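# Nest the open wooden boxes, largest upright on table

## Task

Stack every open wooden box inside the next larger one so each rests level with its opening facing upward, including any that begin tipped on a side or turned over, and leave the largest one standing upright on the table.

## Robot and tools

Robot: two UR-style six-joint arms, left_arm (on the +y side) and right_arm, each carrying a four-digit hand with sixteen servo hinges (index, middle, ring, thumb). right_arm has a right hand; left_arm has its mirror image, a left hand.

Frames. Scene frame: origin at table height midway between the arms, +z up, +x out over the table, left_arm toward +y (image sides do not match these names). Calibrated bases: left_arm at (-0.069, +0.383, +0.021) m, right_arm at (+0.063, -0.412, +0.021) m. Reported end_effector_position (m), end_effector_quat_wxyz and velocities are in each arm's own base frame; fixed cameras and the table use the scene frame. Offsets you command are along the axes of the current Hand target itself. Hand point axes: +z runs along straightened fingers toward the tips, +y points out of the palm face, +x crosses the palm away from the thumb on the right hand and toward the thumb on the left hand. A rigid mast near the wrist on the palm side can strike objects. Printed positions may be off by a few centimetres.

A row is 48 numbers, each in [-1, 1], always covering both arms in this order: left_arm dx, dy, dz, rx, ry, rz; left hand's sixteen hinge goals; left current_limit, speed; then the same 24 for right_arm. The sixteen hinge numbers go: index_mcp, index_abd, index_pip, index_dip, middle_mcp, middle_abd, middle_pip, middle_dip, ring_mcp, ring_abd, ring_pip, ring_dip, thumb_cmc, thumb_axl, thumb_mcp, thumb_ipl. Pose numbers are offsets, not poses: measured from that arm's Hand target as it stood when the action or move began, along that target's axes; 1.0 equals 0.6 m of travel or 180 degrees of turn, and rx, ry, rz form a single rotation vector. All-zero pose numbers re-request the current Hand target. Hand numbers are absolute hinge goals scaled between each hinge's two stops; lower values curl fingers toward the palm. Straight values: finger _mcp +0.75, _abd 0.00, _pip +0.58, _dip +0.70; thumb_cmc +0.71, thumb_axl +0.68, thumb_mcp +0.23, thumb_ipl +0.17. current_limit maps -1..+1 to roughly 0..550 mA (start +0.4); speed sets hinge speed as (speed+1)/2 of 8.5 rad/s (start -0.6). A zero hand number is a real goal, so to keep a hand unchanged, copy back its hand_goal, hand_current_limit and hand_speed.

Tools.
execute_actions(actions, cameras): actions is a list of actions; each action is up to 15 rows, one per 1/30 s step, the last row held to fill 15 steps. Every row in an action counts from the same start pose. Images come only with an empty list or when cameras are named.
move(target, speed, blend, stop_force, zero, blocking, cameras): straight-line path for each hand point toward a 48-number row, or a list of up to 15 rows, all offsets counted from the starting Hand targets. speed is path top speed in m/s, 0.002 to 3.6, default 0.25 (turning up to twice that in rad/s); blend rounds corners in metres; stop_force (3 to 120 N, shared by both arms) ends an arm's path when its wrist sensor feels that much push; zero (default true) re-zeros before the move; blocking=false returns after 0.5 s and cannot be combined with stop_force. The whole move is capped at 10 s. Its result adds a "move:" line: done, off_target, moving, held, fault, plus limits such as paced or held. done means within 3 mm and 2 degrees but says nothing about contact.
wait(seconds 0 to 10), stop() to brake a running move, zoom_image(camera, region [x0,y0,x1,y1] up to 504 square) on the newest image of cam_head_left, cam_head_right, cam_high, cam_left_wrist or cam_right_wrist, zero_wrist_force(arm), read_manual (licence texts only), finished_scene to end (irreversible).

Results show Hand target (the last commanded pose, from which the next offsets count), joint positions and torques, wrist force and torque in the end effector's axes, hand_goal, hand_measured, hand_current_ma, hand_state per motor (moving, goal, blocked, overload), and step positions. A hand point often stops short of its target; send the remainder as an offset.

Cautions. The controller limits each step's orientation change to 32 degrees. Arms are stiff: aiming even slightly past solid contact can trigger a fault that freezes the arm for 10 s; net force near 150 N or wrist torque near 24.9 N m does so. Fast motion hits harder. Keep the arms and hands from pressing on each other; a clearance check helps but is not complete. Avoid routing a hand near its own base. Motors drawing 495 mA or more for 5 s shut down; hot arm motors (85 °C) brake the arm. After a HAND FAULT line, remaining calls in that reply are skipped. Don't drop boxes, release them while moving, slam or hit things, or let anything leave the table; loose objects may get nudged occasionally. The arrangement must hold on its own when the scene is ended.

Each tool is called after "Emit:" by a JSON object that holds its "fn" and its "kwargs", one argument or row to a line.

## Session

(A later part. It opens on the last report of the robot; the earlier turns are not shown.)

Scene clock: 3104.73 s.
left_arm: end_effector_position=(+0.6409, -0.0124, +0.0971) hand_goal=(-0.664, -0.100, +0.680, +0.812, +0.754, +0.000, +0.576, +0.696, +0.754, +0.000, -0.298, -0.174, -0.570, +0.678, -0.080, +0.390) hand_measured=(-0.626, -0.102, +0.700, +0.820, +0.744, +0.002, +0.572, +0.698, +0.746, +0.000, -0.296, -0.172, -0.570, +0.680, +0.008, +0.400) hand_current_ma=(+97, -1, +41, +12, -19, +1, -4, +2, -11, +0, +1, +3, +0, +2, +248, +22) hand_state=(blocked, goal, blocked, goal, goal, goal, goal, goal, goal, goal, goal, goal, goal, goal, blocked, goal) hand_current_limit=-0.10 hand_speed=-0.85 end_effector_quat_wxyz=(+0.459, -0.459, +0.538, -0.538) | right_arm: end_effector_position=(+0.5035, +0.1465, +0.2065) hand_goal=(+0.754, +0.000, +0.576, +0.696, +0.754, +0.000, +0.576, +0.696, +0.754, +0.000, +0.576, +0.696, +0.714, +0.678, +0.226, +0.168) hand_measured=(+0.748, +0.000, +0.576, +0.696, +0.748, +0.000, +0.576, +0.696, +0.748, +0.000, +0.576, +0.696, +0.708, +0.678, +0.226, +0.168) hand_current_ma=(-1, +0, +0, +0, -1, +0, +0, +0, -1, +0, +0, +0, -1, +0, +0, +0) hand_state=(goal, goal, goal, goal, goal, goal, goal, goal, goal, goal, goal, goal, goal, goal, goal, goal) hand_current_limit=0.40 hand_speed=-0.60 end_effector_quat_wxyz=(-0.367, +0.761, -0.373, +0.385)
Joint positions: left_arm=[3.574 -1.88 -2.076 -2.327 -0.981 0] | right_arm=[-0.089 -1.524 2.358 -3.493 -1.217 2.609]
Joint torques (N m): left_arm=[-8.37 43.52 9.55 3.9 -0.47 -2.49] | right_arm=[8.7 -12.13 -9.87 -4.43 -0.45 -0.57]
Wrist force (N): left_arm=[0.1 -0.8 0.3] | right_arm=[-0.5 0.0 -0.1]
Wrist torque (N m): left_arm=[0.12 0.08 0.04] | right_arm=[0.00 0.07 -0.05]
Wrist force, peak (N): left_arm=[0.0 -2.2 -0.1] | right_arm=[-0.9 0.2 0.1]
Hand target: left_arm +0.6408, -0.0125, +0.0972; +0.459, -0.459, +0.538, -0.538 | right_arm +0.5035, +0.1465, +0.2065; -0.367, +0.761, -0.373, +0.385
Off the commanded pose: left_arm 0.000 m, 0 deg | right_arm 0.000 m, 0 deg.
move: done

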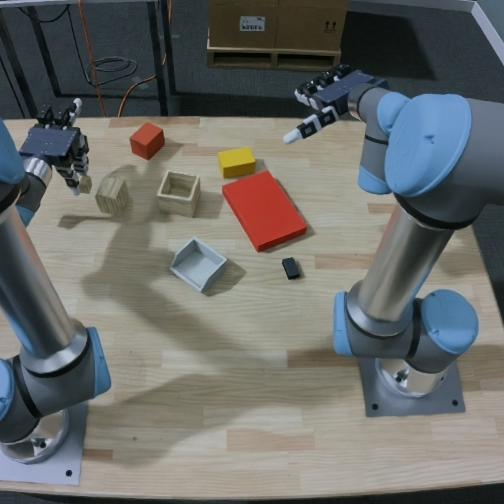

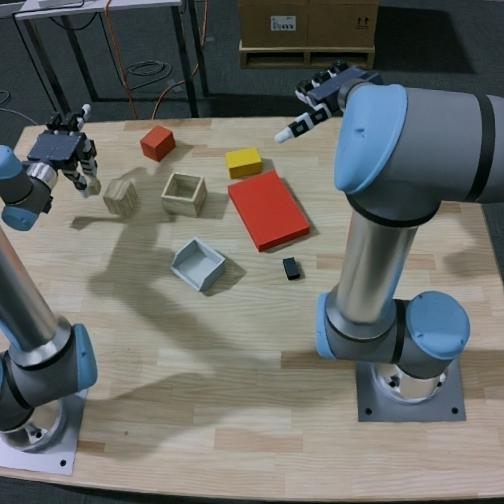

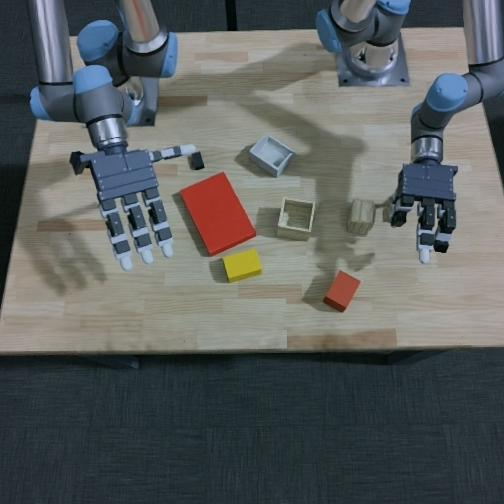

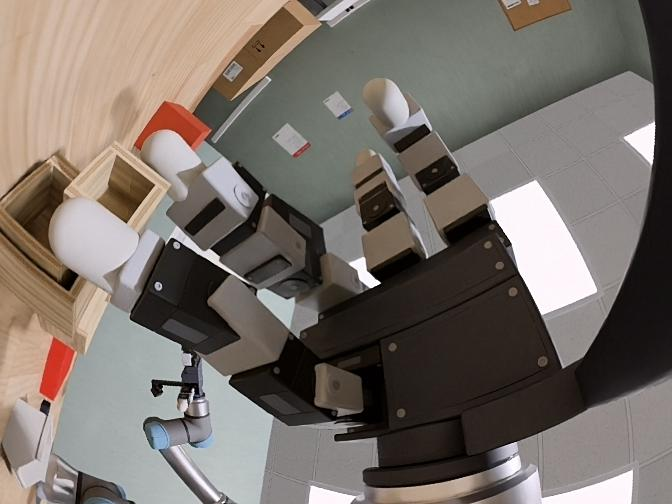

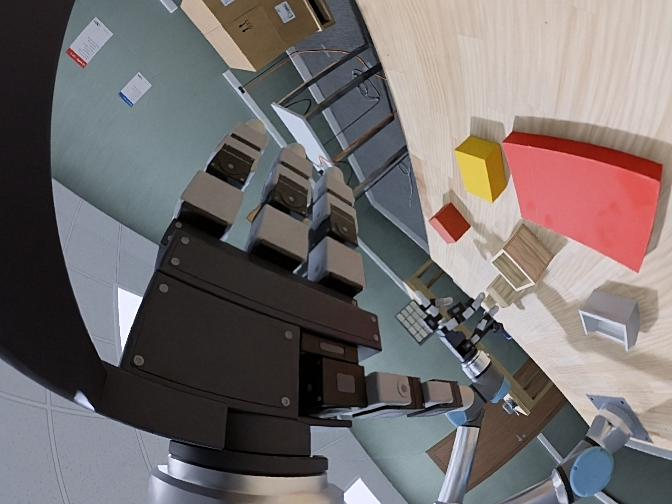

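Emit:
{"fn": "move", "kwargs": {
  "target": [
    [0,0.06,0.001,0,0,0,-0.665,-0.1,0.679,0.812,0.754,0,0.576,0.696,0.754,0,-0.299,-0.174,-0.571,0.678,-0.08,0.39,-0.1,-0.85,0,0,0,0,0,0,0.754,0,0.576,0.696,0.754,0,0.576,0.696,0.754,0,0.576,0.696,0.714,0.678,0.226,0.168,0.4,-0.6],
    [0.028,0.06,0.001,0,0,0,-0.665,-0.1,0.679,0.812,0.754,0,0.576,0.696,0.754,0,-0.299,-0.174,-0.571,0.678,-0.08,0.39,-0.1,-0.85,0,0,0,0,0,0,0.754,0,0.576,0.696,0.754,0,0.576,0.696,0.754,0,0.576,0.696,0.714,0.678,0.226,0.168,0.4,-0.6]
  ],
  "speed": [0.04,0.015],
  "stop_force": 3,
  "cameras": ["cam_high","cam_head_right","cam_head_left","cam_left_wrist"]
}}

Emit:
{"fn": "zoom_image", "kwargs": {
  "camera": "cam_left_wrist",
  "region": [0, 100, 200, 300]
}}

Emit:
{"fn": "zoom_image", "kwargs": {
  "camera": "cam_high",
  "region": [340, 180, 410, 250]
}}

Emit:
{"fn": "zoom_image", "kwargs": {
  "camera": "cam_head_right",
  "region": [75, 170, 135, 230]
}}

Scene clock: 3142.37 s.
left_arm: end_effector_position=(+0.6388, -0.0291, +0.0612) hand_goal=(-0.664, -0.100, +0.680, +0.812, +0.754, +0.000, +0.576, +0.696, +0.754, +0.000, -0.298, -0.174, -0.570, +0.678, -0.080, +0.390) hand_measured=(-0.626, -0.102, +0.700, +0.820, +0.744, +0.002, +0.572, +0.698, +0.746, +0.000, -0.296, -0.172, -0.570, +0.680, +0.008, +0.400) hand_current_ma=(+97, -1, +41, +12, -19, +1, -4, +2, -11, +0, +1, +3, +0, +2, +248, +22) hand_state=(blocked, goal, blocked, goal, goal, goal, goal, goal, goal, goal, goal, goal, goal, goal, blocked, goal) hand_current_limit=-0.10 hand_speed=-0.85 end_effector_quat_wxyz=(+0.459, -0.459, +0.538, -0.538) | right_arm: end_effector_position=(+0.5035, +0.1465, +0.2065) hand_goal=(+0.754, +0.000, +0.576, +0.696, +0.754, +0.000, +0.576, +0.696, +0.754, +0.000, +0.576, +0.696, +0.714, +0.678, +0.226, +0.168) hand_measured=(+0.748, +0.000, +0.576, +0.696, +0.748, +0.000, +0.576, +0.696, +0.748, +0.000, +0.576, +0.696, +0.708, +0.678, +0.226, +0.168) hand_current_ma=(-1, +0, +0, +0, -1, +0, +0, +0, -1, +0, +0, +0, -1, +0, +0, +0) hand_state=(goal, goal, goal, goal, goal, goal, goal, goal, goal, goal, goal, goal, goal, goal, goal, goal) hand_current_limit=0.40 hand_speed=-0.60 end_effector_quat_wxyz=(-0.367, +0.761, -0.373, +0.385)
Joint positions: left_arm=[3.537 -1.948 -2.112 -2.223 -1.018 0] | right_arm=[-0.089 -1.524 2.358 -3.493 -1.217 2.609]
Joint torques (N m): left_arm=[9.48 26.48 21.76 1.22 2.15 -2.25] | right_arm=[8.66 -12.58 -9.89 -4.43 -0.43 -0.59]
Wrist force (N): left_arm=[0.1 -0.4 0.1] | right_arm=[-0.5 0.0 -0.1]
Wrist torque (N m): left_arm=[0.18 0.06 0.02] | right_arm=[0.00 0.06 -0.05]
Wrist force, peak (N): left_arm=[0.3 -1.2 0.1] | right_arm=[-1.0 -0.1 0.1]
Hand target: left_arm +0.6388, -0.0291, +0.0612; +0.459, -0.459, +0.538, -0.538 | right_arm +0.5035, +0.1465, +0.2065; -0.367, +0.761, -0.373, +0.385
Off the commanded pose: left_arm 0.000 m, 0 deg | right_arm 0.000 m, 0 deg.
move: done
Images, in order (width x height): cam_head_left 504x504, cam_head_right 504x504, cam_high 504x504, cam_left_wrist 672x504.

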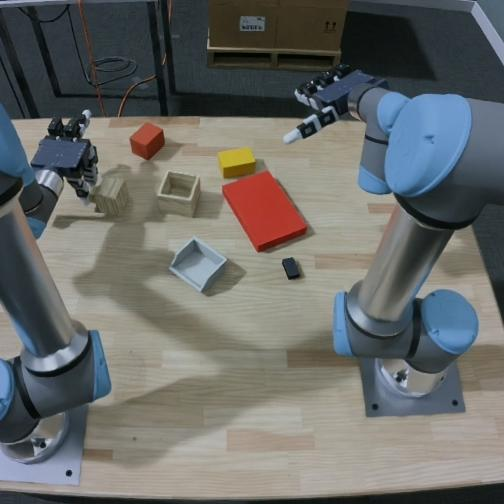

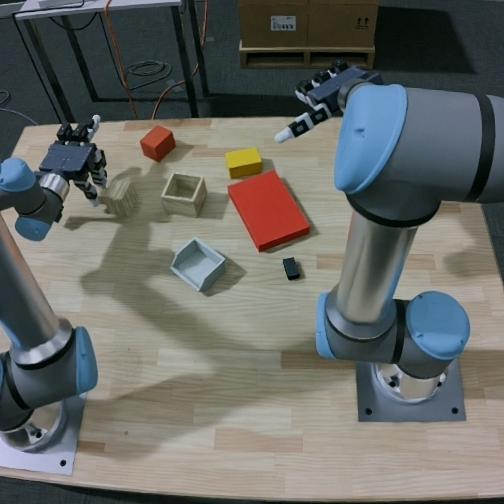

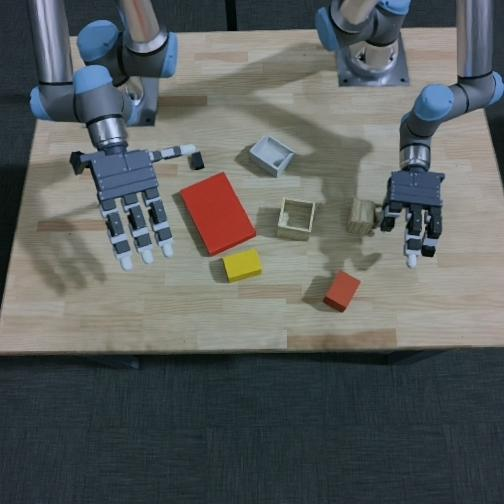

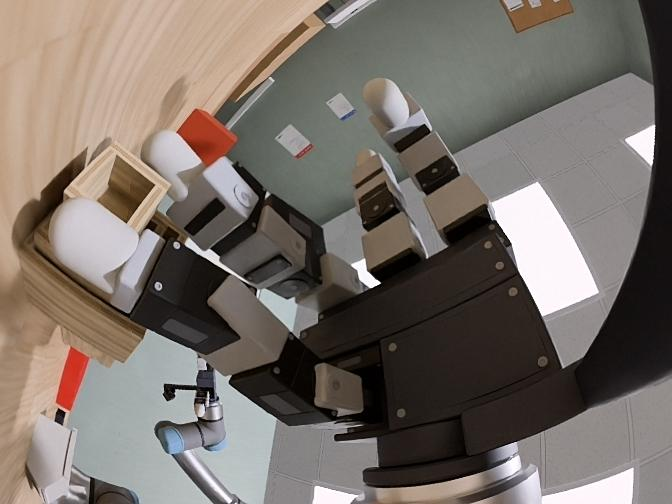

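Scaled by 2.520 from the camera's 672x504 image, which has a finer 960x720 frame.

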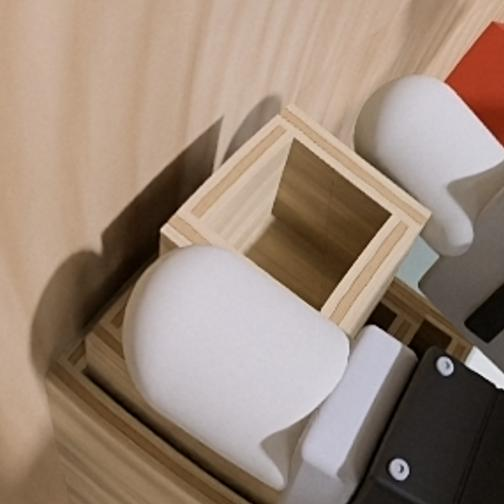

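Scaled by 7.200 from the camera's 504x504 image, which has a finer 720x720 frame.

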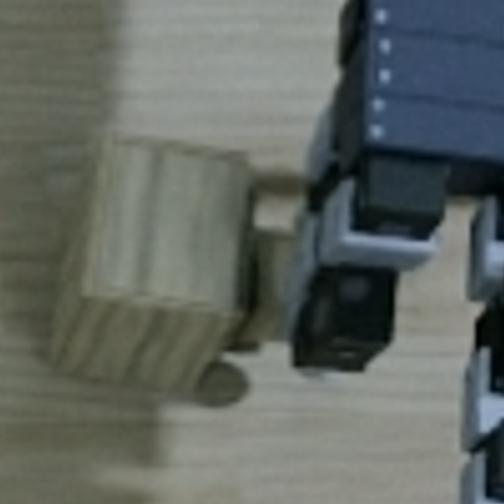

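Scaled by 8.400 from the camera's 504x504 image, which has a finer 720x720 frame.

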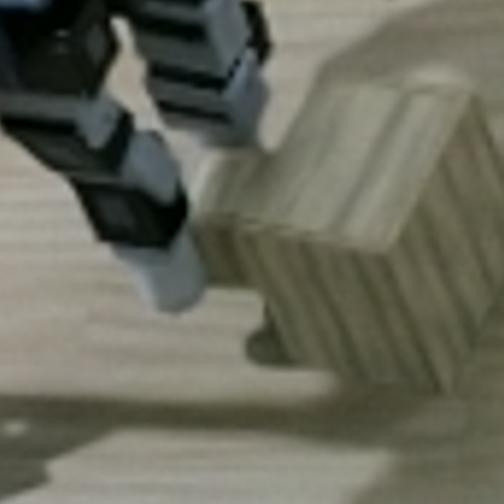

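Emit:
{"fn": "move", "kwargs": {
  "target": [0.0225,0,0,0,0,0,-0.665,-0.1,0.679,0.812,0.754,0,0.576,0.696,0.754,0,-0.299,-0.174,-0.571,0.678,-0.08,0.39,-0.1,-0.85,0,0,0,0,0,0,0.754,0,0.576,0.696,0.754,0,0.576,0.696,0.754,0,0.576,0.696,0.714,0.678,0.226,0.168,0.4,-0.6],
  "speed": 0.01,
  "stop_force": 3,
  "cameras": ["cam_high","cam_head_right","cam_head_left","cam_left_wrist"]
}}

Emit:
{"fn": "zoom_image", "kwargs": {
  "camera": "cam_left_wrist",
  "region": [0, 100, 200, 300]
}}

Emit:
{"fn": "zoom_image", "kwargs": {
  "camera": "cam_high",
  "region": [340, 180, 410, 250]
}}

Emit:
{"fn": "zoom_image", "kwargs": {
  "camera": "cam_head_right",
  "region": [75, 170, 135, 230]
}}

Scene clock: 3153.13 s.
left_arm: end_effector_position=(+0.6367, -0.0425, +0.0612) hand_goal=(-0.664, -0.100, +0.680, +0.812, +0.754, +0.000, +0.576, +0.696, +0.754, +0.000, -0.298, -0.174, -0.570, +0.678, -0.080, +0.390) hand_measured=(-0.626, -0.102, +0.700, +0.820, +0.744, +0.002, +0.572, +0.698, +0.746, +0.000, -0.296, -0.172, -0.570, +0.680, +0.008, +0.400) hand_current_ma=(+97, -1, +41, +12, -19, +1, -4, +2, -11, +0, +1, +3, +0, +2, +247, +22) hand_state=(blocked, goal, blocked, goal, goal, goal, goal, goal, goal, goal, goal, goal, goal, goal, blocked, goal) hand_current_limit=-0.10 hand_speed=-0.85 end_effector_quat_wxyz=(+0.459, -0.459, +0.538, -0.538) | right_arm: end_effector_position=(+0.5035, +0.1465, +0.2065) hand_goal=(+0.754, +0.000, +0.576, +0.696, +0.754, +0.000, +0.576, +0.696, +0.754, +0.000, +0.576, +0.696, +0.714, +0.678, +0.226, +0.168) hand_measured=(+0.748, +0.000, +0.576, +0.696, +0.748, +0.000, +0.576, +0.696, +0.748, +0.000, +0.576, +0.696, +0.708, +0.678, +0.226, +0.168) hand_current_ma=(-1, +0, +0, +0, -1, +0, +0, +0, -1, +0, +0, +0, -1, +0, +0, +0) hand_state=(goal, goal, goal, goal, goal, goal, goal, goal, goal, goal, goal, goal, goal, goal, goal, goal) hand_current_limit=0.40 hand_speed=-0.60 end_effector_quat_wxyz=(-0.367, +0.761, -0.373, +0.385)
Joint positions: left_arm=[3.508 -1.943 -2.12 -2.22 -1.047 0] | right_arm=[-0.089 -1.524 2.358 -3.493 -1.217 2.609]
Joint torques (N m): left_arm=[9.28 32.79 19.98 2.07 2.09 -1.98] | right_arm=[8.6 -12.34 -9.94 -4.32 -0.47 -0.68]
Wrist force (N): left_arm=[-0.1 -0.9 0.3] | right_arm=[-0.6 0.1 -0.2]
Wrist torque (N m): left_arm=[0.12 0.09 0.01] | right_arm=[0.04 0.08 -0.05]
Wrist force, peak (N): left_arm=[0.1 -0.9 0.7] | right_arm=[-0.7 -0.2 0.4]
Hand target: left_arm +0.6367, -0.0425, +0.0612; +0.459, -0.459, +0.538, -0.538 | right_arm +0.5035, +0.1465, +0.2065; -0.367, +0.761, -0.373, +0.385
Off the commanded pose: left_arm 0.000 m, 0 deg | right_arm 0.000 m, 0 deg.
move: done
Images, in order (width x height): cam_head_left 504x504, cam_head_right 504x504, cam_high 504x504, cam_left_wrist 672x504.

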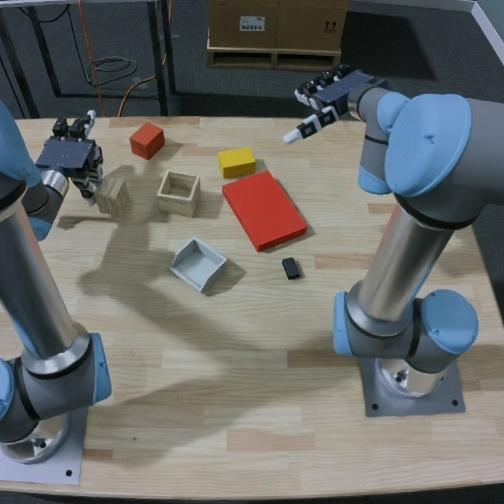

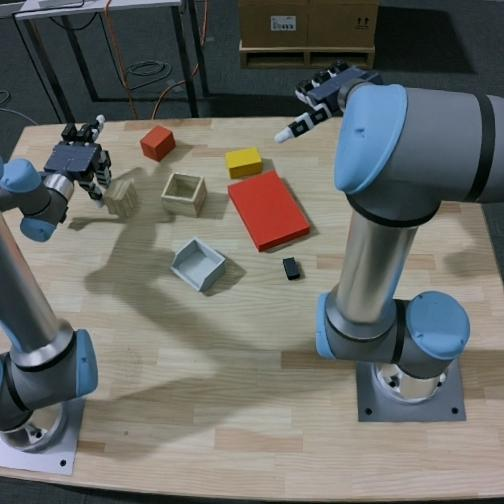

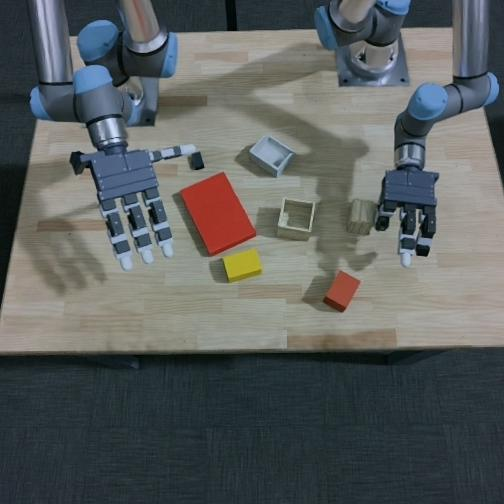

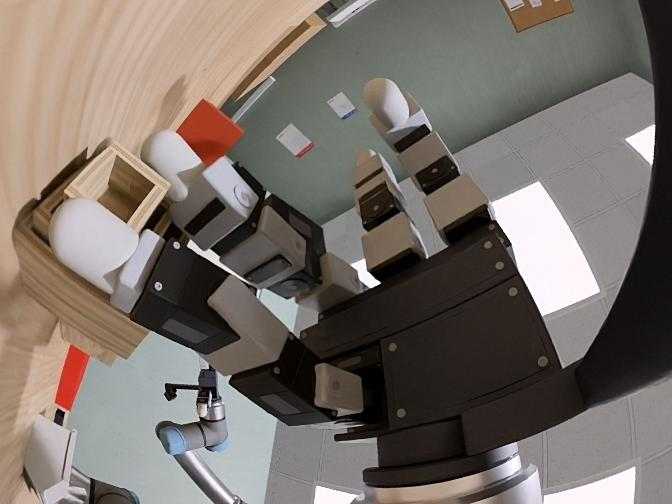

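Scaled by 2.520 from the camera's 672x504 image, which has a finer 960x720 frame.

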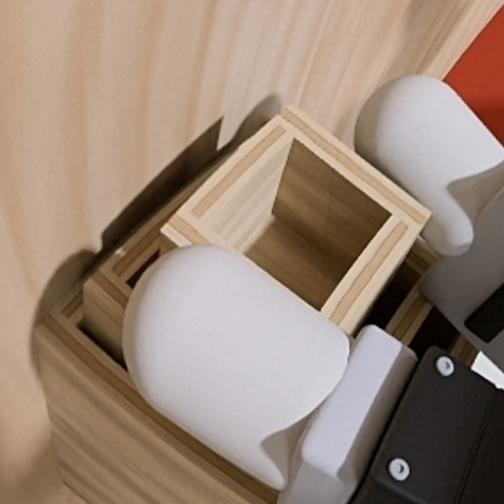

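Scaled by 7.200 from the camera's 504x504 image, which has a finer 720x720 frame.

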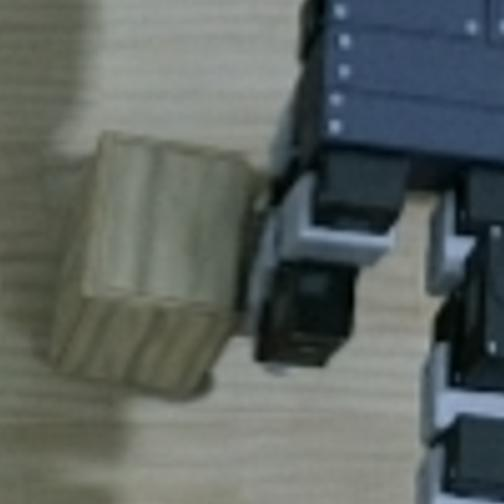

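Scaled by 8.400 from the camera's 504x504 image, which has a finer 720x720 frame.

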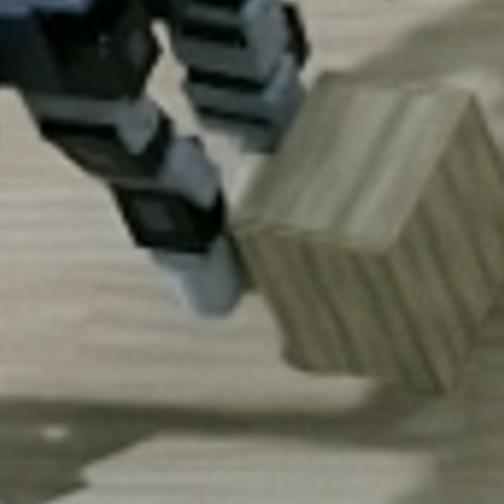

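Emit:
{"fn": "move", "kwargs": {
  "target": [
    [0,0.003,0,0,0,0,-0.665,-0.1,0.679,0.812,0.754,0,0.576,0.696,0.754,0,-0.299,-0.174,-0.571,0.678,-0.08,0.39,-0.1,-0.85,0,0,0,0,0,0,0.754,0,0.576,0.696,0.754,0,0.576,0.696,0.754,0,0.576,0.696,0.714,0.678,0.226,0.168,0.4,-0.6],
    [0.012,0.003,0,0,0,0,-0.665,-0.1,0.679,0.812,0.754,0,0.576,0.696,0.754,0,-0.299,-0.174,-0.571,0.678,-0.08,0.39,-0.1,-0.85,0,0,0,0,0,0,0.754,0,0.576,0.696,0.754,0,0.576,0.696,0.754,0,0.576,0.696,0.714,0.678,0.226,0.168,0.4,-0.6]
  ],
  "speed": 0.01,
  "stop_force": 3,
  "cameras": ["cam_high","cam_head_right","cam_left_wrist"]
}}

Emit:
{"fn": "zoom_image", "kwargs": {
  "camera": "cam_left_wrist",
  "region": [0, 100, 200, 300]
}}

Emit:
{"fn": "zoom_image", "kwargs": {
  "camera": "cam_high",
  "region": [340, 180, 410, 250]
}}

Scene clock: 3177.77 s.
left_arm: end_effector_position=(+0.6355, -0.0496, +0.0594) hand_goal=(-0.664, -0.100, +0.680, +0.812, +0.754, +0.000, +0.576, +0.696, +0.754, +0.000, -0.298, -0.174, -0.570, +0.678, -0.080, +0.390) hand_measured=(-0.626, -0.102, +0.700, +0.820, +0.744, +0.002, +0.572, +0.698, +0.746, +0.000, -0.296, -0.172, -0.570, +0.680, +0.006, +0.400) hand_current_ma=(+98, -1, +41, +12, -19, +1, -4, +2, -11, +0, +1, +3, +0, +2, +248, +22) hand_state=(blocked, goal, blocked, goal, goal, goal, goal, goal, goal, goal, goal, goal, goal, goal, blocked, goal) hand_current_limit=-0.10 hand_speed=-0.85 end_effector_quat_wxyz=(+0.459, -0.459, +0.538, -0.538) | right_arm: end_effector_position=(+0.5035, +0.1465, +0.2065) hand_goal=(+0.754, +0.000, +0.576, +0.696, +0.754, +0.000, +0.576, +0.696, +0.754, +0.000, +0.576, +0.696, +0.714, +0.678, +0.226, +0.168) hand_measured=(+0.748, +0.000, +0.576, +0.696, +0.748, +0.000, +0.576, +0.696, +0.748, +0.000, +0.576, +0.696, +0.708, +0.678, +0.226, +0.168) hand_current_ma=(-1, +0, +0, +0, -1, +0, +0, +0, -1, +0, +0, +0, -1, +0, +0, +0) hand_state=(goal, goal, goal, goal, goal, goal, goal, goal, goal, goal, goal, goal, goal, goal, goal, goal) hand_current_limit=0.40 hand_speed=-0.60 end_effector_quat_wxyz=(-0.367, +0.761, -0.373, +0.385)
Joint positions: left_arm=[3.492 -1.945 -2.125 -2.213 -1.063 0] | right_arm=[-0.089 -1.524 2.358 -3.493 -1.217 2.609]
Joint torques (N m): left_arm=[9.82 37.12 17.85 2.95 1.98 -1.26] | right_arm=[8.48 -12.6 -9.67 -4.33 -0.5 -0.61]
Wrist force (N): left_arm=[0.0 -0.6 0.5] | right_arm=[-0.7 0.1 -0.2]
Wrist torque (N m): left_arm=[0.14 0.07 0.02] | right_arm=[0.02 0.10 -0.06]
Wrist force, peak (N): left_arm=[-0.5 -0.9 0.5] | right_arm=[-0.9 0.0 0.0]
Hand target: left_arm +0.6356, -0.0496, +0.0594; +0.459, -0.459, +0.538, -0.538 | right_arm +0.5035, +0.1465, +0.2065; -0.367, +0.761, -0.373, +0.385
Off the commanded pose: left_arm 0.000 m, 0 deg | right_arm 0.000 m, 0 deg.
move: done
Images, in order (width x height): cam_head_right 504x504, cam_high 504x504, cam_left_wrist 672x504.

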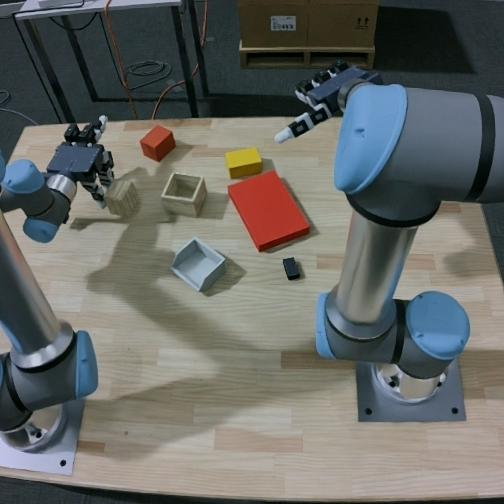

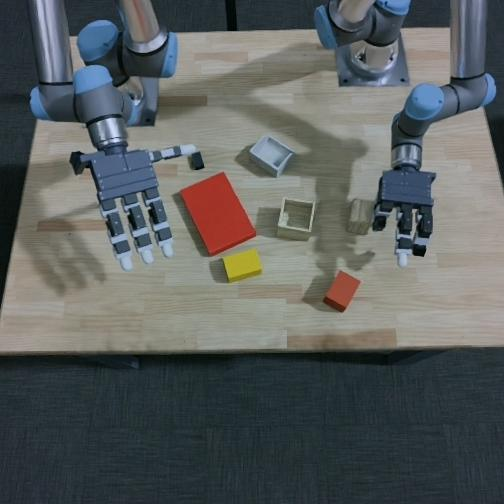

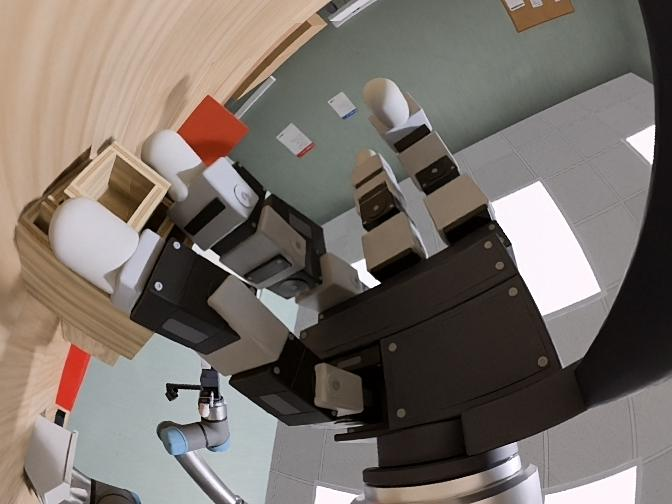

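Scaled by 2.520 from the camera's 672x504 image, which has a finer 960x720 frame.

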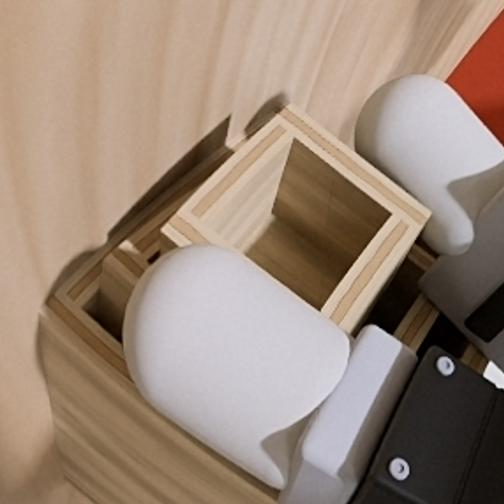

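Scaled by 7.200 from the camera's 504x504 image, which has a finer 720x720 frame.

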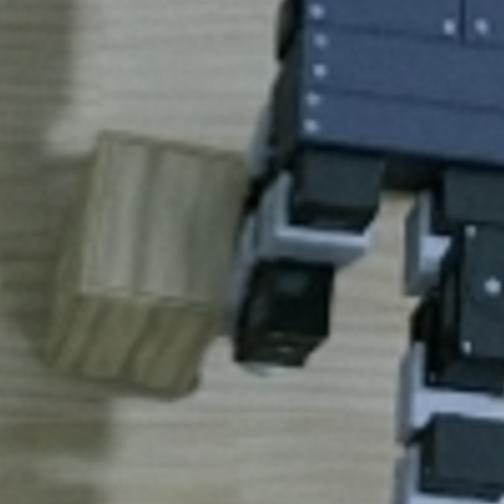

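Emit:
{"fn": "move", "kwargs": {
  "target": [0,0,0,0,0,0,-0.56,-0.1,0.679,0.812,0.754,0,0.576,0.696,0.754,0,-0.299,-0.174,-0.571,0.678,0.10,0.30,-0.1,-0.88,0,0,0,0,0,0,0.754,0,0.576,0.696,0.754,0,0.576,0.696,0.754,0,0.576,0.696,0.714,0.678,0.226,0.168,0.4,-0.6],
  "speed": 0.01,
  "cameras": ["cam_high","cam_head_right","cam_left_wrist"]
}}

Emit:
{"fn": "zoom_image", "kwargs": {
  "camera": "cam_left_wrist",
  "region": [0, 100, 200, 300]
}}

Emit:
{"fn": "zoom_image", "kwargs": {
  "camera": "cam_head_right",
  "region": [85, 175, 135, 225]
}}

Scene clock: 3200.80 s.
left_arm: end_effector_position=(+0.6356, -0.0496, +0.0594) hand_goal=(-0.560, -0.100, +0.680, +0.812, +0.754, +0.000, +0.576, +0.696, +0.754, +0.000, -0.298, -0.174, -0.570, +0.678, +0.100, +0.300) hand_measured=(-0.564, -0.102, +0.682, +0.814, +0.744, +0.002, +0.572, +0.698, +0.746, +0.000, -0.296, -0.172, -0.570, +0.678, +0.078, +0.298) hand_current_ma=(-4, -1, +2, +3, -19, +1, -4, +2, -11, +0, +1, +3, +0, +0, -62, -3) hand_state=(goal, goal, goal, goal, goal, goal, goal, goal, goal, goal, goal, goal, goal, goal, blocked, goal) hand_current_limit=-0.10 hand_speed=-0.88 end_effector_quat_wxyz=(+0.459, -0.459, +0.538, -0.538) | right_arm: end_effector_position=(+0.5035, +0.1465, +0.2065) hand_goal=(+0.754, +0.000, +0.576, +0.696, +0.754, +0.000, +0.576, +0.696, +0.754, +0.000, +0.576, +0.696, +0.714, +0.678, +0.226, +0.168) hand_measured=(+0.748, +0.000, +0.576, +0.696, +0.748, +0.000, +0.576, +0.696, +0.748, +0.000, +0.576, +0.696, +0.708, +0.678, +0.226, +0.168) hand_current_ma=(-1, +0, +0, +0, -1, +0, +0, +0, -1, +0, +0, +0, -1, +0, +0, +0) hand_state=(goal, goal, goal, goal, goal, goal, goal, goal, goal, goal, goal, goal, goal, goal, goal, goal) hand_current_limit=0.40 hand_speed=-0.60 end_effector_quat_wxyz=(-0.367, +0.761, -0.373, +0.385)
Joint positions: left_arm=[3.492 -1.945 -2.125 -2.213 -1.063 0] | right_arm=[-0.089 -1.524 2.358 -3.493 -1.217 2.609]
Joint torques (N m): left_arm=[9.57 20.18 20.5 0.02 2.16 -1.58] | right_arm=[7.73 -12.87 -10.07 -4.39 -0.49 -0.61]
Wrist force (N): left_arm=[-0.2 -4.0 0.8] | right_arm=[-0.4 0.1 -0.2]
Wrist torque (N m): left_arm=[-0.13 0.07 -0.02] | right_arm=[0.03 0.06 -0.04]
Wrist force, peak (N): left_arm=[-0.2 -4.0 0.8] | right_arm=[-0.8 0.2 -0.2]
Hand target: left_arm +0.6356, -0.0496, +0.0594; +0.459, -0.459, +0.538, -0.538 | right_arm +0.5035, +0.1465, +0.2065; -0.367, +0.761, -0.373, +0.385
Off the commanded pose: left_arm 0.000 m, 0 deg | right_arm 0.000 m, 0 deg.
move: done
Images, in order (width x height): cam_head_right 504x504, cam_high 504x504, cam_left_wrist 672x504.

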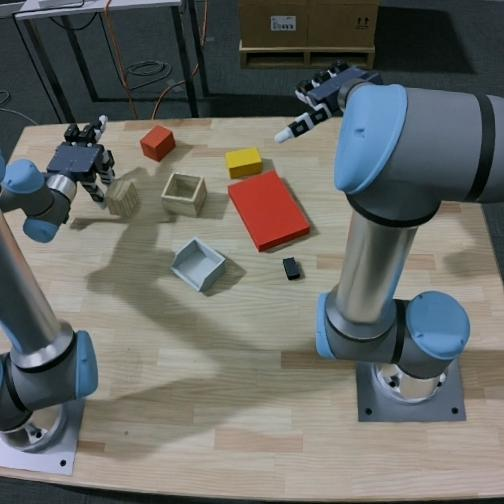

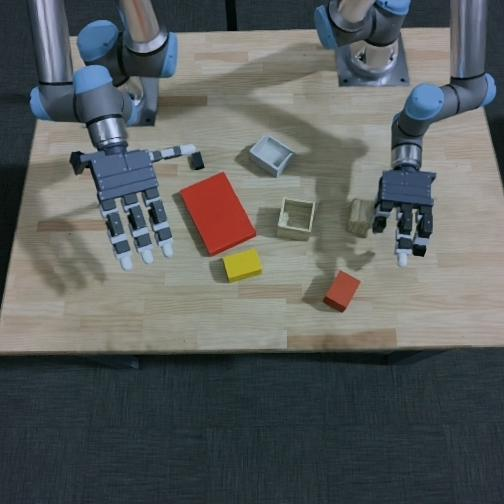

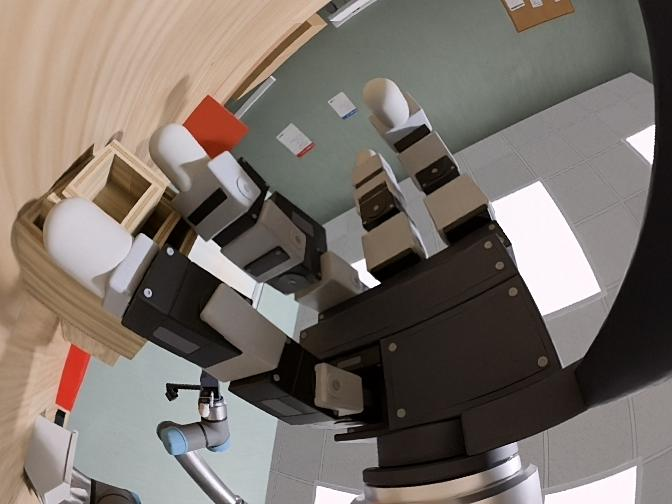

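Scaled by 2.520 from the camera's 672x504 image, which has a finer 960x720 frame.

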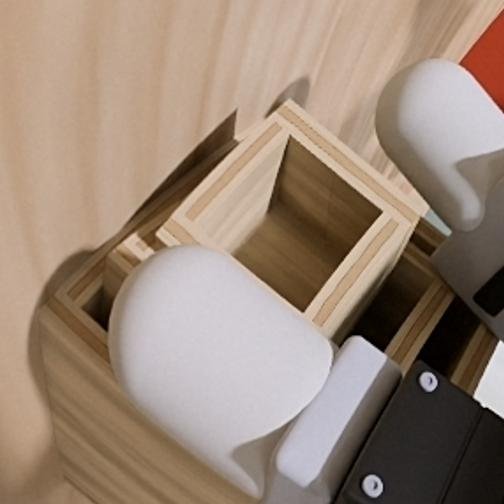

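Scaled by 10.080 from the camera's 504x504 image, which has a finer 720x720 frame.

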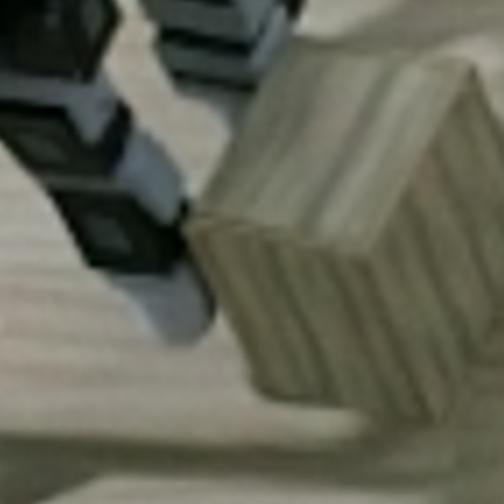

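Emit:
{"fn": "move", "kwargs": {
  "target": [
    [-0.005,-0.003,0,0,0,0,-0.56,-0.1,0.679,0.812,0.754,0,0.576,0.696,0.754,0,-0.299,-0.174,-0.571,0.678,0.08,0.30,-0.1,-0.88,0,0,0,0,0,0,0.754,0,0.576,0.696,0.754,0,0.576,0.696,0.754,0,0.576,0.696,0.714,0.678,0.226,0.168,0.4,-0.6],
    [-0.06,-0.005,0,0,0,0,-0.56,-0.1,0.679,0.812,0.754,0,0.576,0.696,0.754,0,-0.299,-0.174,-0.571,0.678,0.08,0.30,-0.1,-0.88,0,0,0,0,0,0,0.754,0,0.576,0.696,0.754,0,0.576,0.696,0.754,0,0.576,0.696,0.714,0.678,0.226,0.168,0.4,-0.6]
  ],
  "speed": 0.03,
  "cameras": ["cam_high","cam_head_right","cam_left_wrist"]
}}

Emit:
{"fn": "zoom_image", "kwargs": {
  "camera": "cam_left_wrist",
  "region": [0, 50, 250, 300]
}}

Emit:
{"fn": "zoom_image", "kwargs": {
  "camera": "cam_high",
  "region": [340, 180, 410, 250]
}}

Scene clock: 3210.00 s.
left_arm: end_effector_position=(+0.6412, -0.0139, +0.0624) hand_goal=(-0.560, -0.100, +0.680, +0.812, +0.754, +0.000, +0.576, +0.696, +0.754, +0.000, -0.298, -0.174, -0.570, +0.678, +0.080, +0.300) hand_measured=(-0.564, -0.102, +0.682, +0.814, +0.744, +0.002, +0.572, +0.698, +0.746, +0.000, -0.296, -0.172, -0.570, +0.678, +0.078, +0.298) hand_current_ma=(-4, -1, +2, +3, -19, +1, -4, +2, -11, +0, +1, +3, +0, +0, -2, -3) hand_state=(goal, goal, goal, goal, goal, goal, goal, goal, goal, goal, goal, goal, goal, goal, goal, goal) hand_current_limit=-0.10 hand_speed=-0.88 end_effector_quat_wxyz=(+0.459, -0.459, +0.538, -0.538) | right_arm: end_effector_position=(+0.5035, +0.1465, +0.2065) hand_goal=(+0.754, +0.000, +0.576, +0.696, +0.754, +0.000, +0.576, +0.696, +0.754, +0.000, +0.576, +0.696, +0.714, +0.678, +0.226, +0.168) hand_measured=(+0.748, +0.000, +0.576, +0.696, +0.748, +0.000, +0.576, +0.696, +0.748, +0.000, +0.576, +0.696, +0.708, +0.678, +0.226, +0.168) hand_current_ma=(-1, +0, +0, +0, -1, +0, +0, +0, -1, +0, +0, +0, -1, +0, +0, +0) hand_state=(goal, goal, goal, goal, goal, goal, goal, goal, goal, goal, goal, goal, goal, goal, goal, goal) hand_current_limit=0.40 hand_speed=-0.60 end_effector_quat_wxyz=(-0.367, +0.761, -0.373, +0.385)
Joint positions: left_arm=[3.57 -1.952 -2.1 -2.231 -0.985 0] | right_arm=[-0.089 -1.524 2.358 -3.493 -1.217 2.609]
Joint torques (N m): left_arm=[-9.31 26.99 9.9 0.92 -2.71 -0.78] | right_arm=[8.89 -12.61 -9.54 -4.25 -0.5 -0.6]
Wrist force (N): left_arm=[0.5 -0.6 0.4] | right_arm=[-0.5 0.2 -0.2]
Wrist torque (N m): left_arm=[0.14 0.04 0.05] | right_arm=[0.04 0.07 -0.05]
Wrist force, peak (N): left_arm=[-0.3 -4.1 0.8] | right_arm=[-0.9 0.1 0.1]
Hand target: left_arm +0.6412, -0.0140, +0.0624; +0.459, -0.459, +0.538, -0.538 | right_arm +0.5035, +0.1465, +0.2065; -0.367, +0.761, -0.373, +0.385
Off the commanded pose: left_arm 0.000 m, 0 deg | right_arm 0.000 m, 0 deg.
move: done
Images, in order (width x height): cam_head_right 504x504, cam_high 504x504, cam_left_wrist 672x504.

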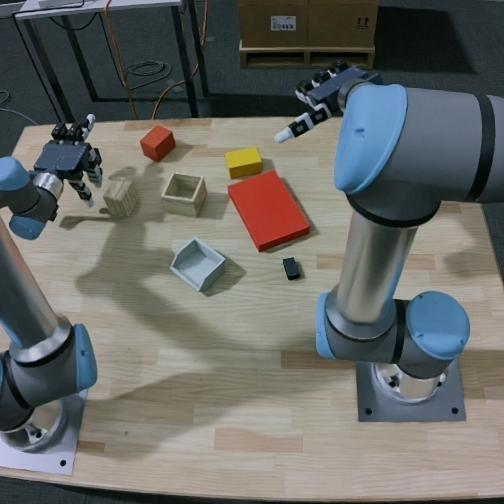

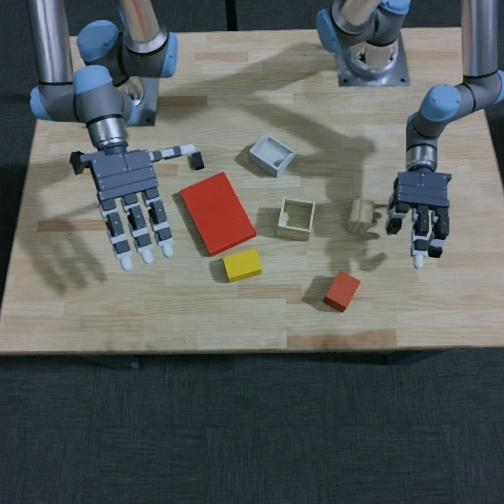

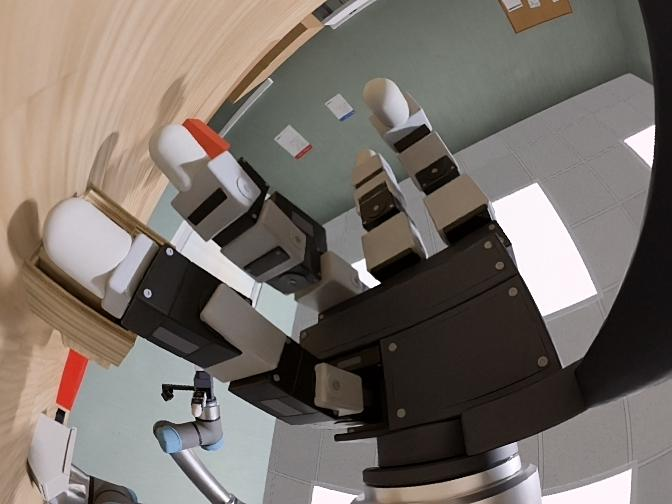

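Scaled by 2.016 from the camera's 672x504 image, which has a finer 960x720 frame.

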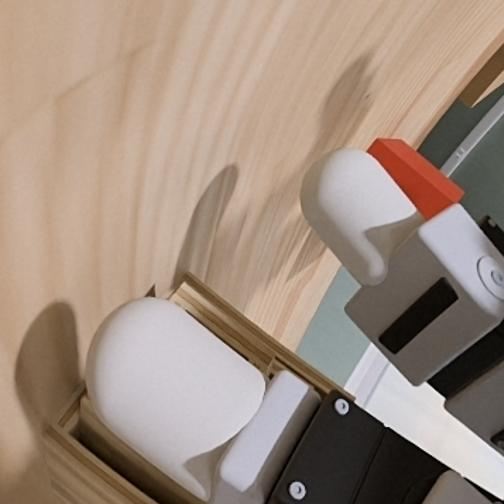

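Scaled by 7.200 from the camera's 504x504 image, which has a finer 720x720 frame.

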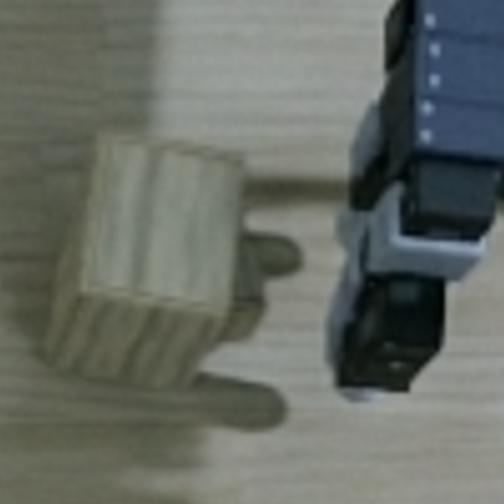

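Emit:
{"fn": "move", "kwargs": {
  "target": [
    [-0.08,-0.1,0,0,0,0,-0.56,-0.1,0.679,0.812,0.754,0,0.576,0.696,0.754,0,-0.299,-0.174,-0.571,0.678,0.08,0.30,-0.1,-0.88,0,0,0,0,0,0,0.754,0,0.576,0.696,0.754,0,0.576,0.696,0.754,0,0.576,0.696,0.714,0.678,0.226,0.168,0.4,-0.6],
    [-0.10,-0.15,-0.12,0,0,0,-0.56,-0.1,0.679,0.812,0.754,0,0.576,0.696,0.754,0,-0.299,-0.174,-0.571,0.678,0.08,0.30,-0.1,-0.88,0,0,0,0,0,0,0.754,0,0.576,0.696,0.754,0,0.576,0.696,0.754,0,0.576,0.696,0.714,0.678,0.226,0.168,0.4,-0.6]
  ],
  "speed": 0.12,
  "blend": 0.01,
  "cameras": ["cam_high","cam_head_right","cam_head_left","cam_left_wrist"]
}}

Emit:
{"fn": "zoom_image", "kwargs": {
  "camera": "cam_left_wrist",
  "region": [0, 50, 250, 300]
}}

Emit:
{"fn": "zoom_image", "kwargs": {
  "camera": "cam_high",
  "region": [340, 180, 400, 240]
}}

Emit:
{"fn": "zoom_image", "kwargs": {
  "camera": "cam_head_right",
  "region": [85, 170, 145, 230]
}}

Scene clock: 3218.53 s.
left_arm: end_effector_position=(+0.5795, +0.0565, +0.1524) hand_goal=(-0.560, -0.100, +0.680, +0.812, +0.754, +0.000, +0.576, +0.696, +0.754, +0.000, -0.298, -0.174, -0.570, +0.678, +0.080, +0.300) hand_measured=(-0.562, -0.102, +0.682, +0.814, +0.744, +0.002, +0.572, +0.698, +0.746, +0.000, -0.296, -0.172, -0.570, +0.678, +0.078, +0.298) hand_current_ma=(-2, -1, +2, +3, -19, +1, -4, +2, -11, +0, +1, +3, +0, +0, -1, -2) hand_state=(goal, goal, goal, goal, goal, goal, goal, goal, goal, goal, goal, goal, goal, goal, goal, goal) hand_current_limit=-0.10 hand_speed=-0.88 end_effector_quat_wxyz=(+0.459, -0.459, +0.538, -0.538) | right_arm: end_effector_position=(+0.5035, +0.1465, +0.2065) hand_goal=(+0.754, +0.000, +0.576, +0.696, +0.754, +0.000, +0.576, +0.696, +0.754, +0.000, +0.576, +0.696, +0.714, +0.678, +0.226, +0.168) hand_measured=(+0.748, +0.000, +0.576, +0.696, +0.748, +0.000, +0.576, +0.696, +0.748, +0.000, +0.576, +0.696, +0.708, +0.678, +0.226, +0.168) hand_current_ma=(-1, +0, +0, +0, -1, +0, +0, +0, -1, +0, +0, +0, -1, +0, +0, +0) hand_state=(goal, goal, goal, goal, goal, goal, goal, goal, goal, goal, goal, goal, goal, goal, goal, goal) hand_current_limit=0.40 hand_speed=-0.60 end_effector_quat_wxyz=(-0.367, +0.761, -0.373, +0.385)
Joint positions: left_arm=[3.818 -1.679 -2.147 -2.458 -0.738 0] | right_arm=[-0.089 -1.524 2.358 -3.493 -1.217 2.609]
Joint torques (N m): left_arm=[-0.53 16.39 22.89 3.67 -1.46 0.34] | right_arm=[8.09 -12.63 -9.59 -4.27 -0.45 -0.57]
Wrist force (N): left_arm=[0.0 -0.8 0.2] | right_arm=[-0.2 0.2 0.1]
Wrist torque (N m): left_arm=[0.12 0.09 0.01] | right_arm=[0.02 0.02 -0.02]
Wrist force, peak (N): left_arm=[-0.3 -1.0 1.2] | right_arm=[-1.0 0.0 0.0]
Hand target: left_arm +0.5795, +0.0565, +0.1524; +0.459, -0.459, +0.538, -0.538 | right_arm +0.5035, +0.1465, +0.2065; -0.367, +0.761, -0.373, +0.385
Off the commanded pose: left_arm 0.000 m, 0 deg | right_arm 0.000 m, 0 deg.
move: done
Images, in order (width x height): cam_head_left 504x504, cam_head_right 504x504, cam_high 504x504, cam_left_wrist 672x504.

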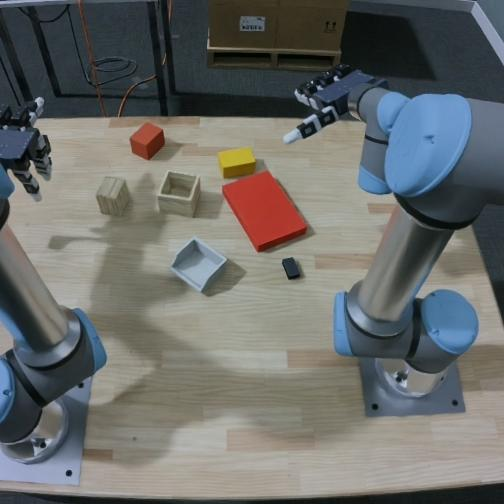

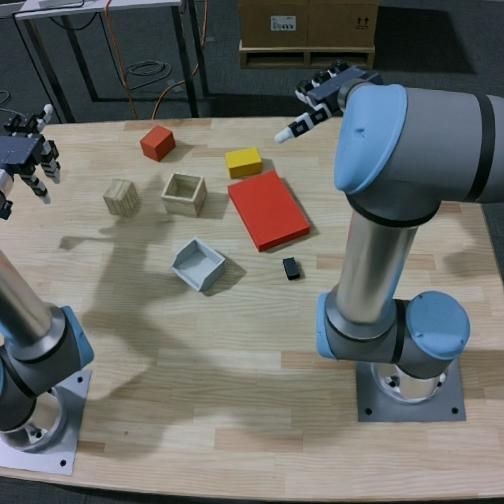

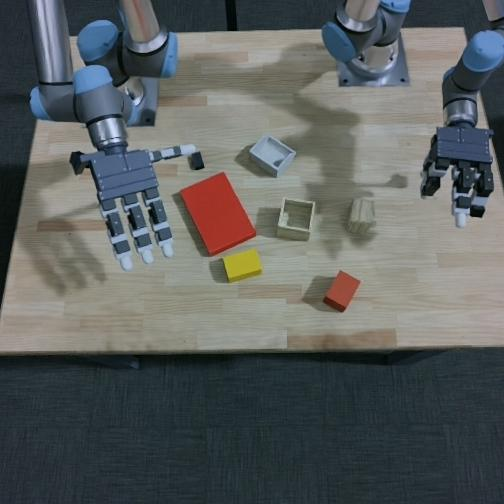

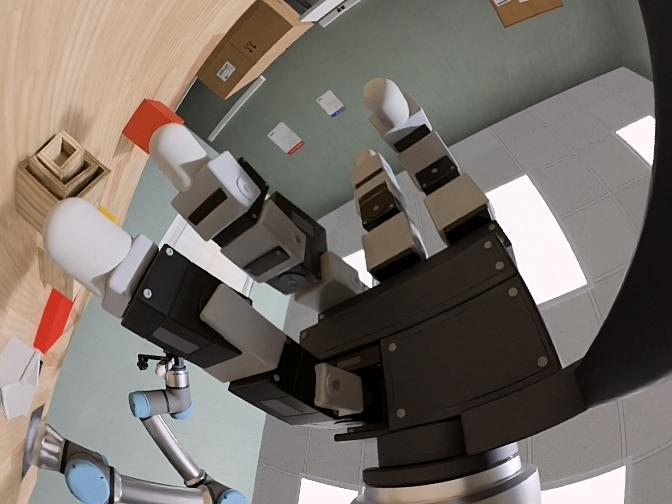

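Scaled by 2.016 from the camera's 672x504 image, which has a finer 960x720 frame.

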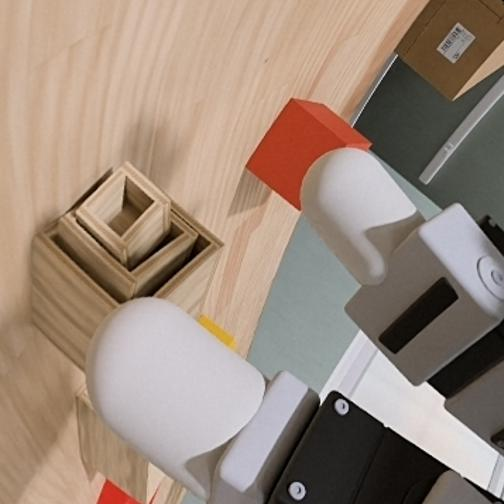

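Scaled by 8.400 from the camera's 504x504 image, which has a finer 720x720 frame.

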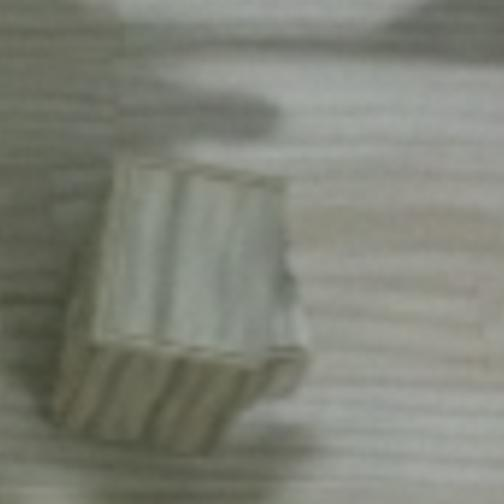

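Scaled by 8.400 from the camera's 504x504 image, which has a finer 720x720 frame.

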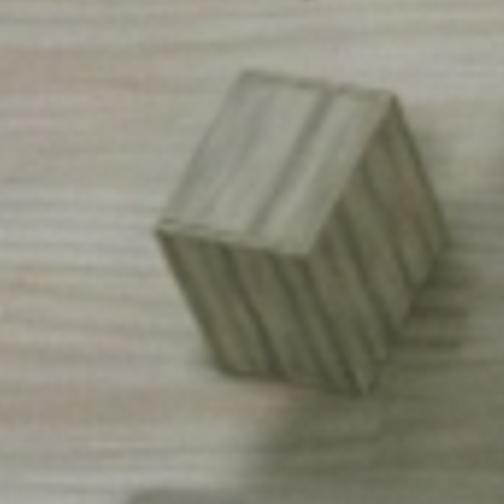

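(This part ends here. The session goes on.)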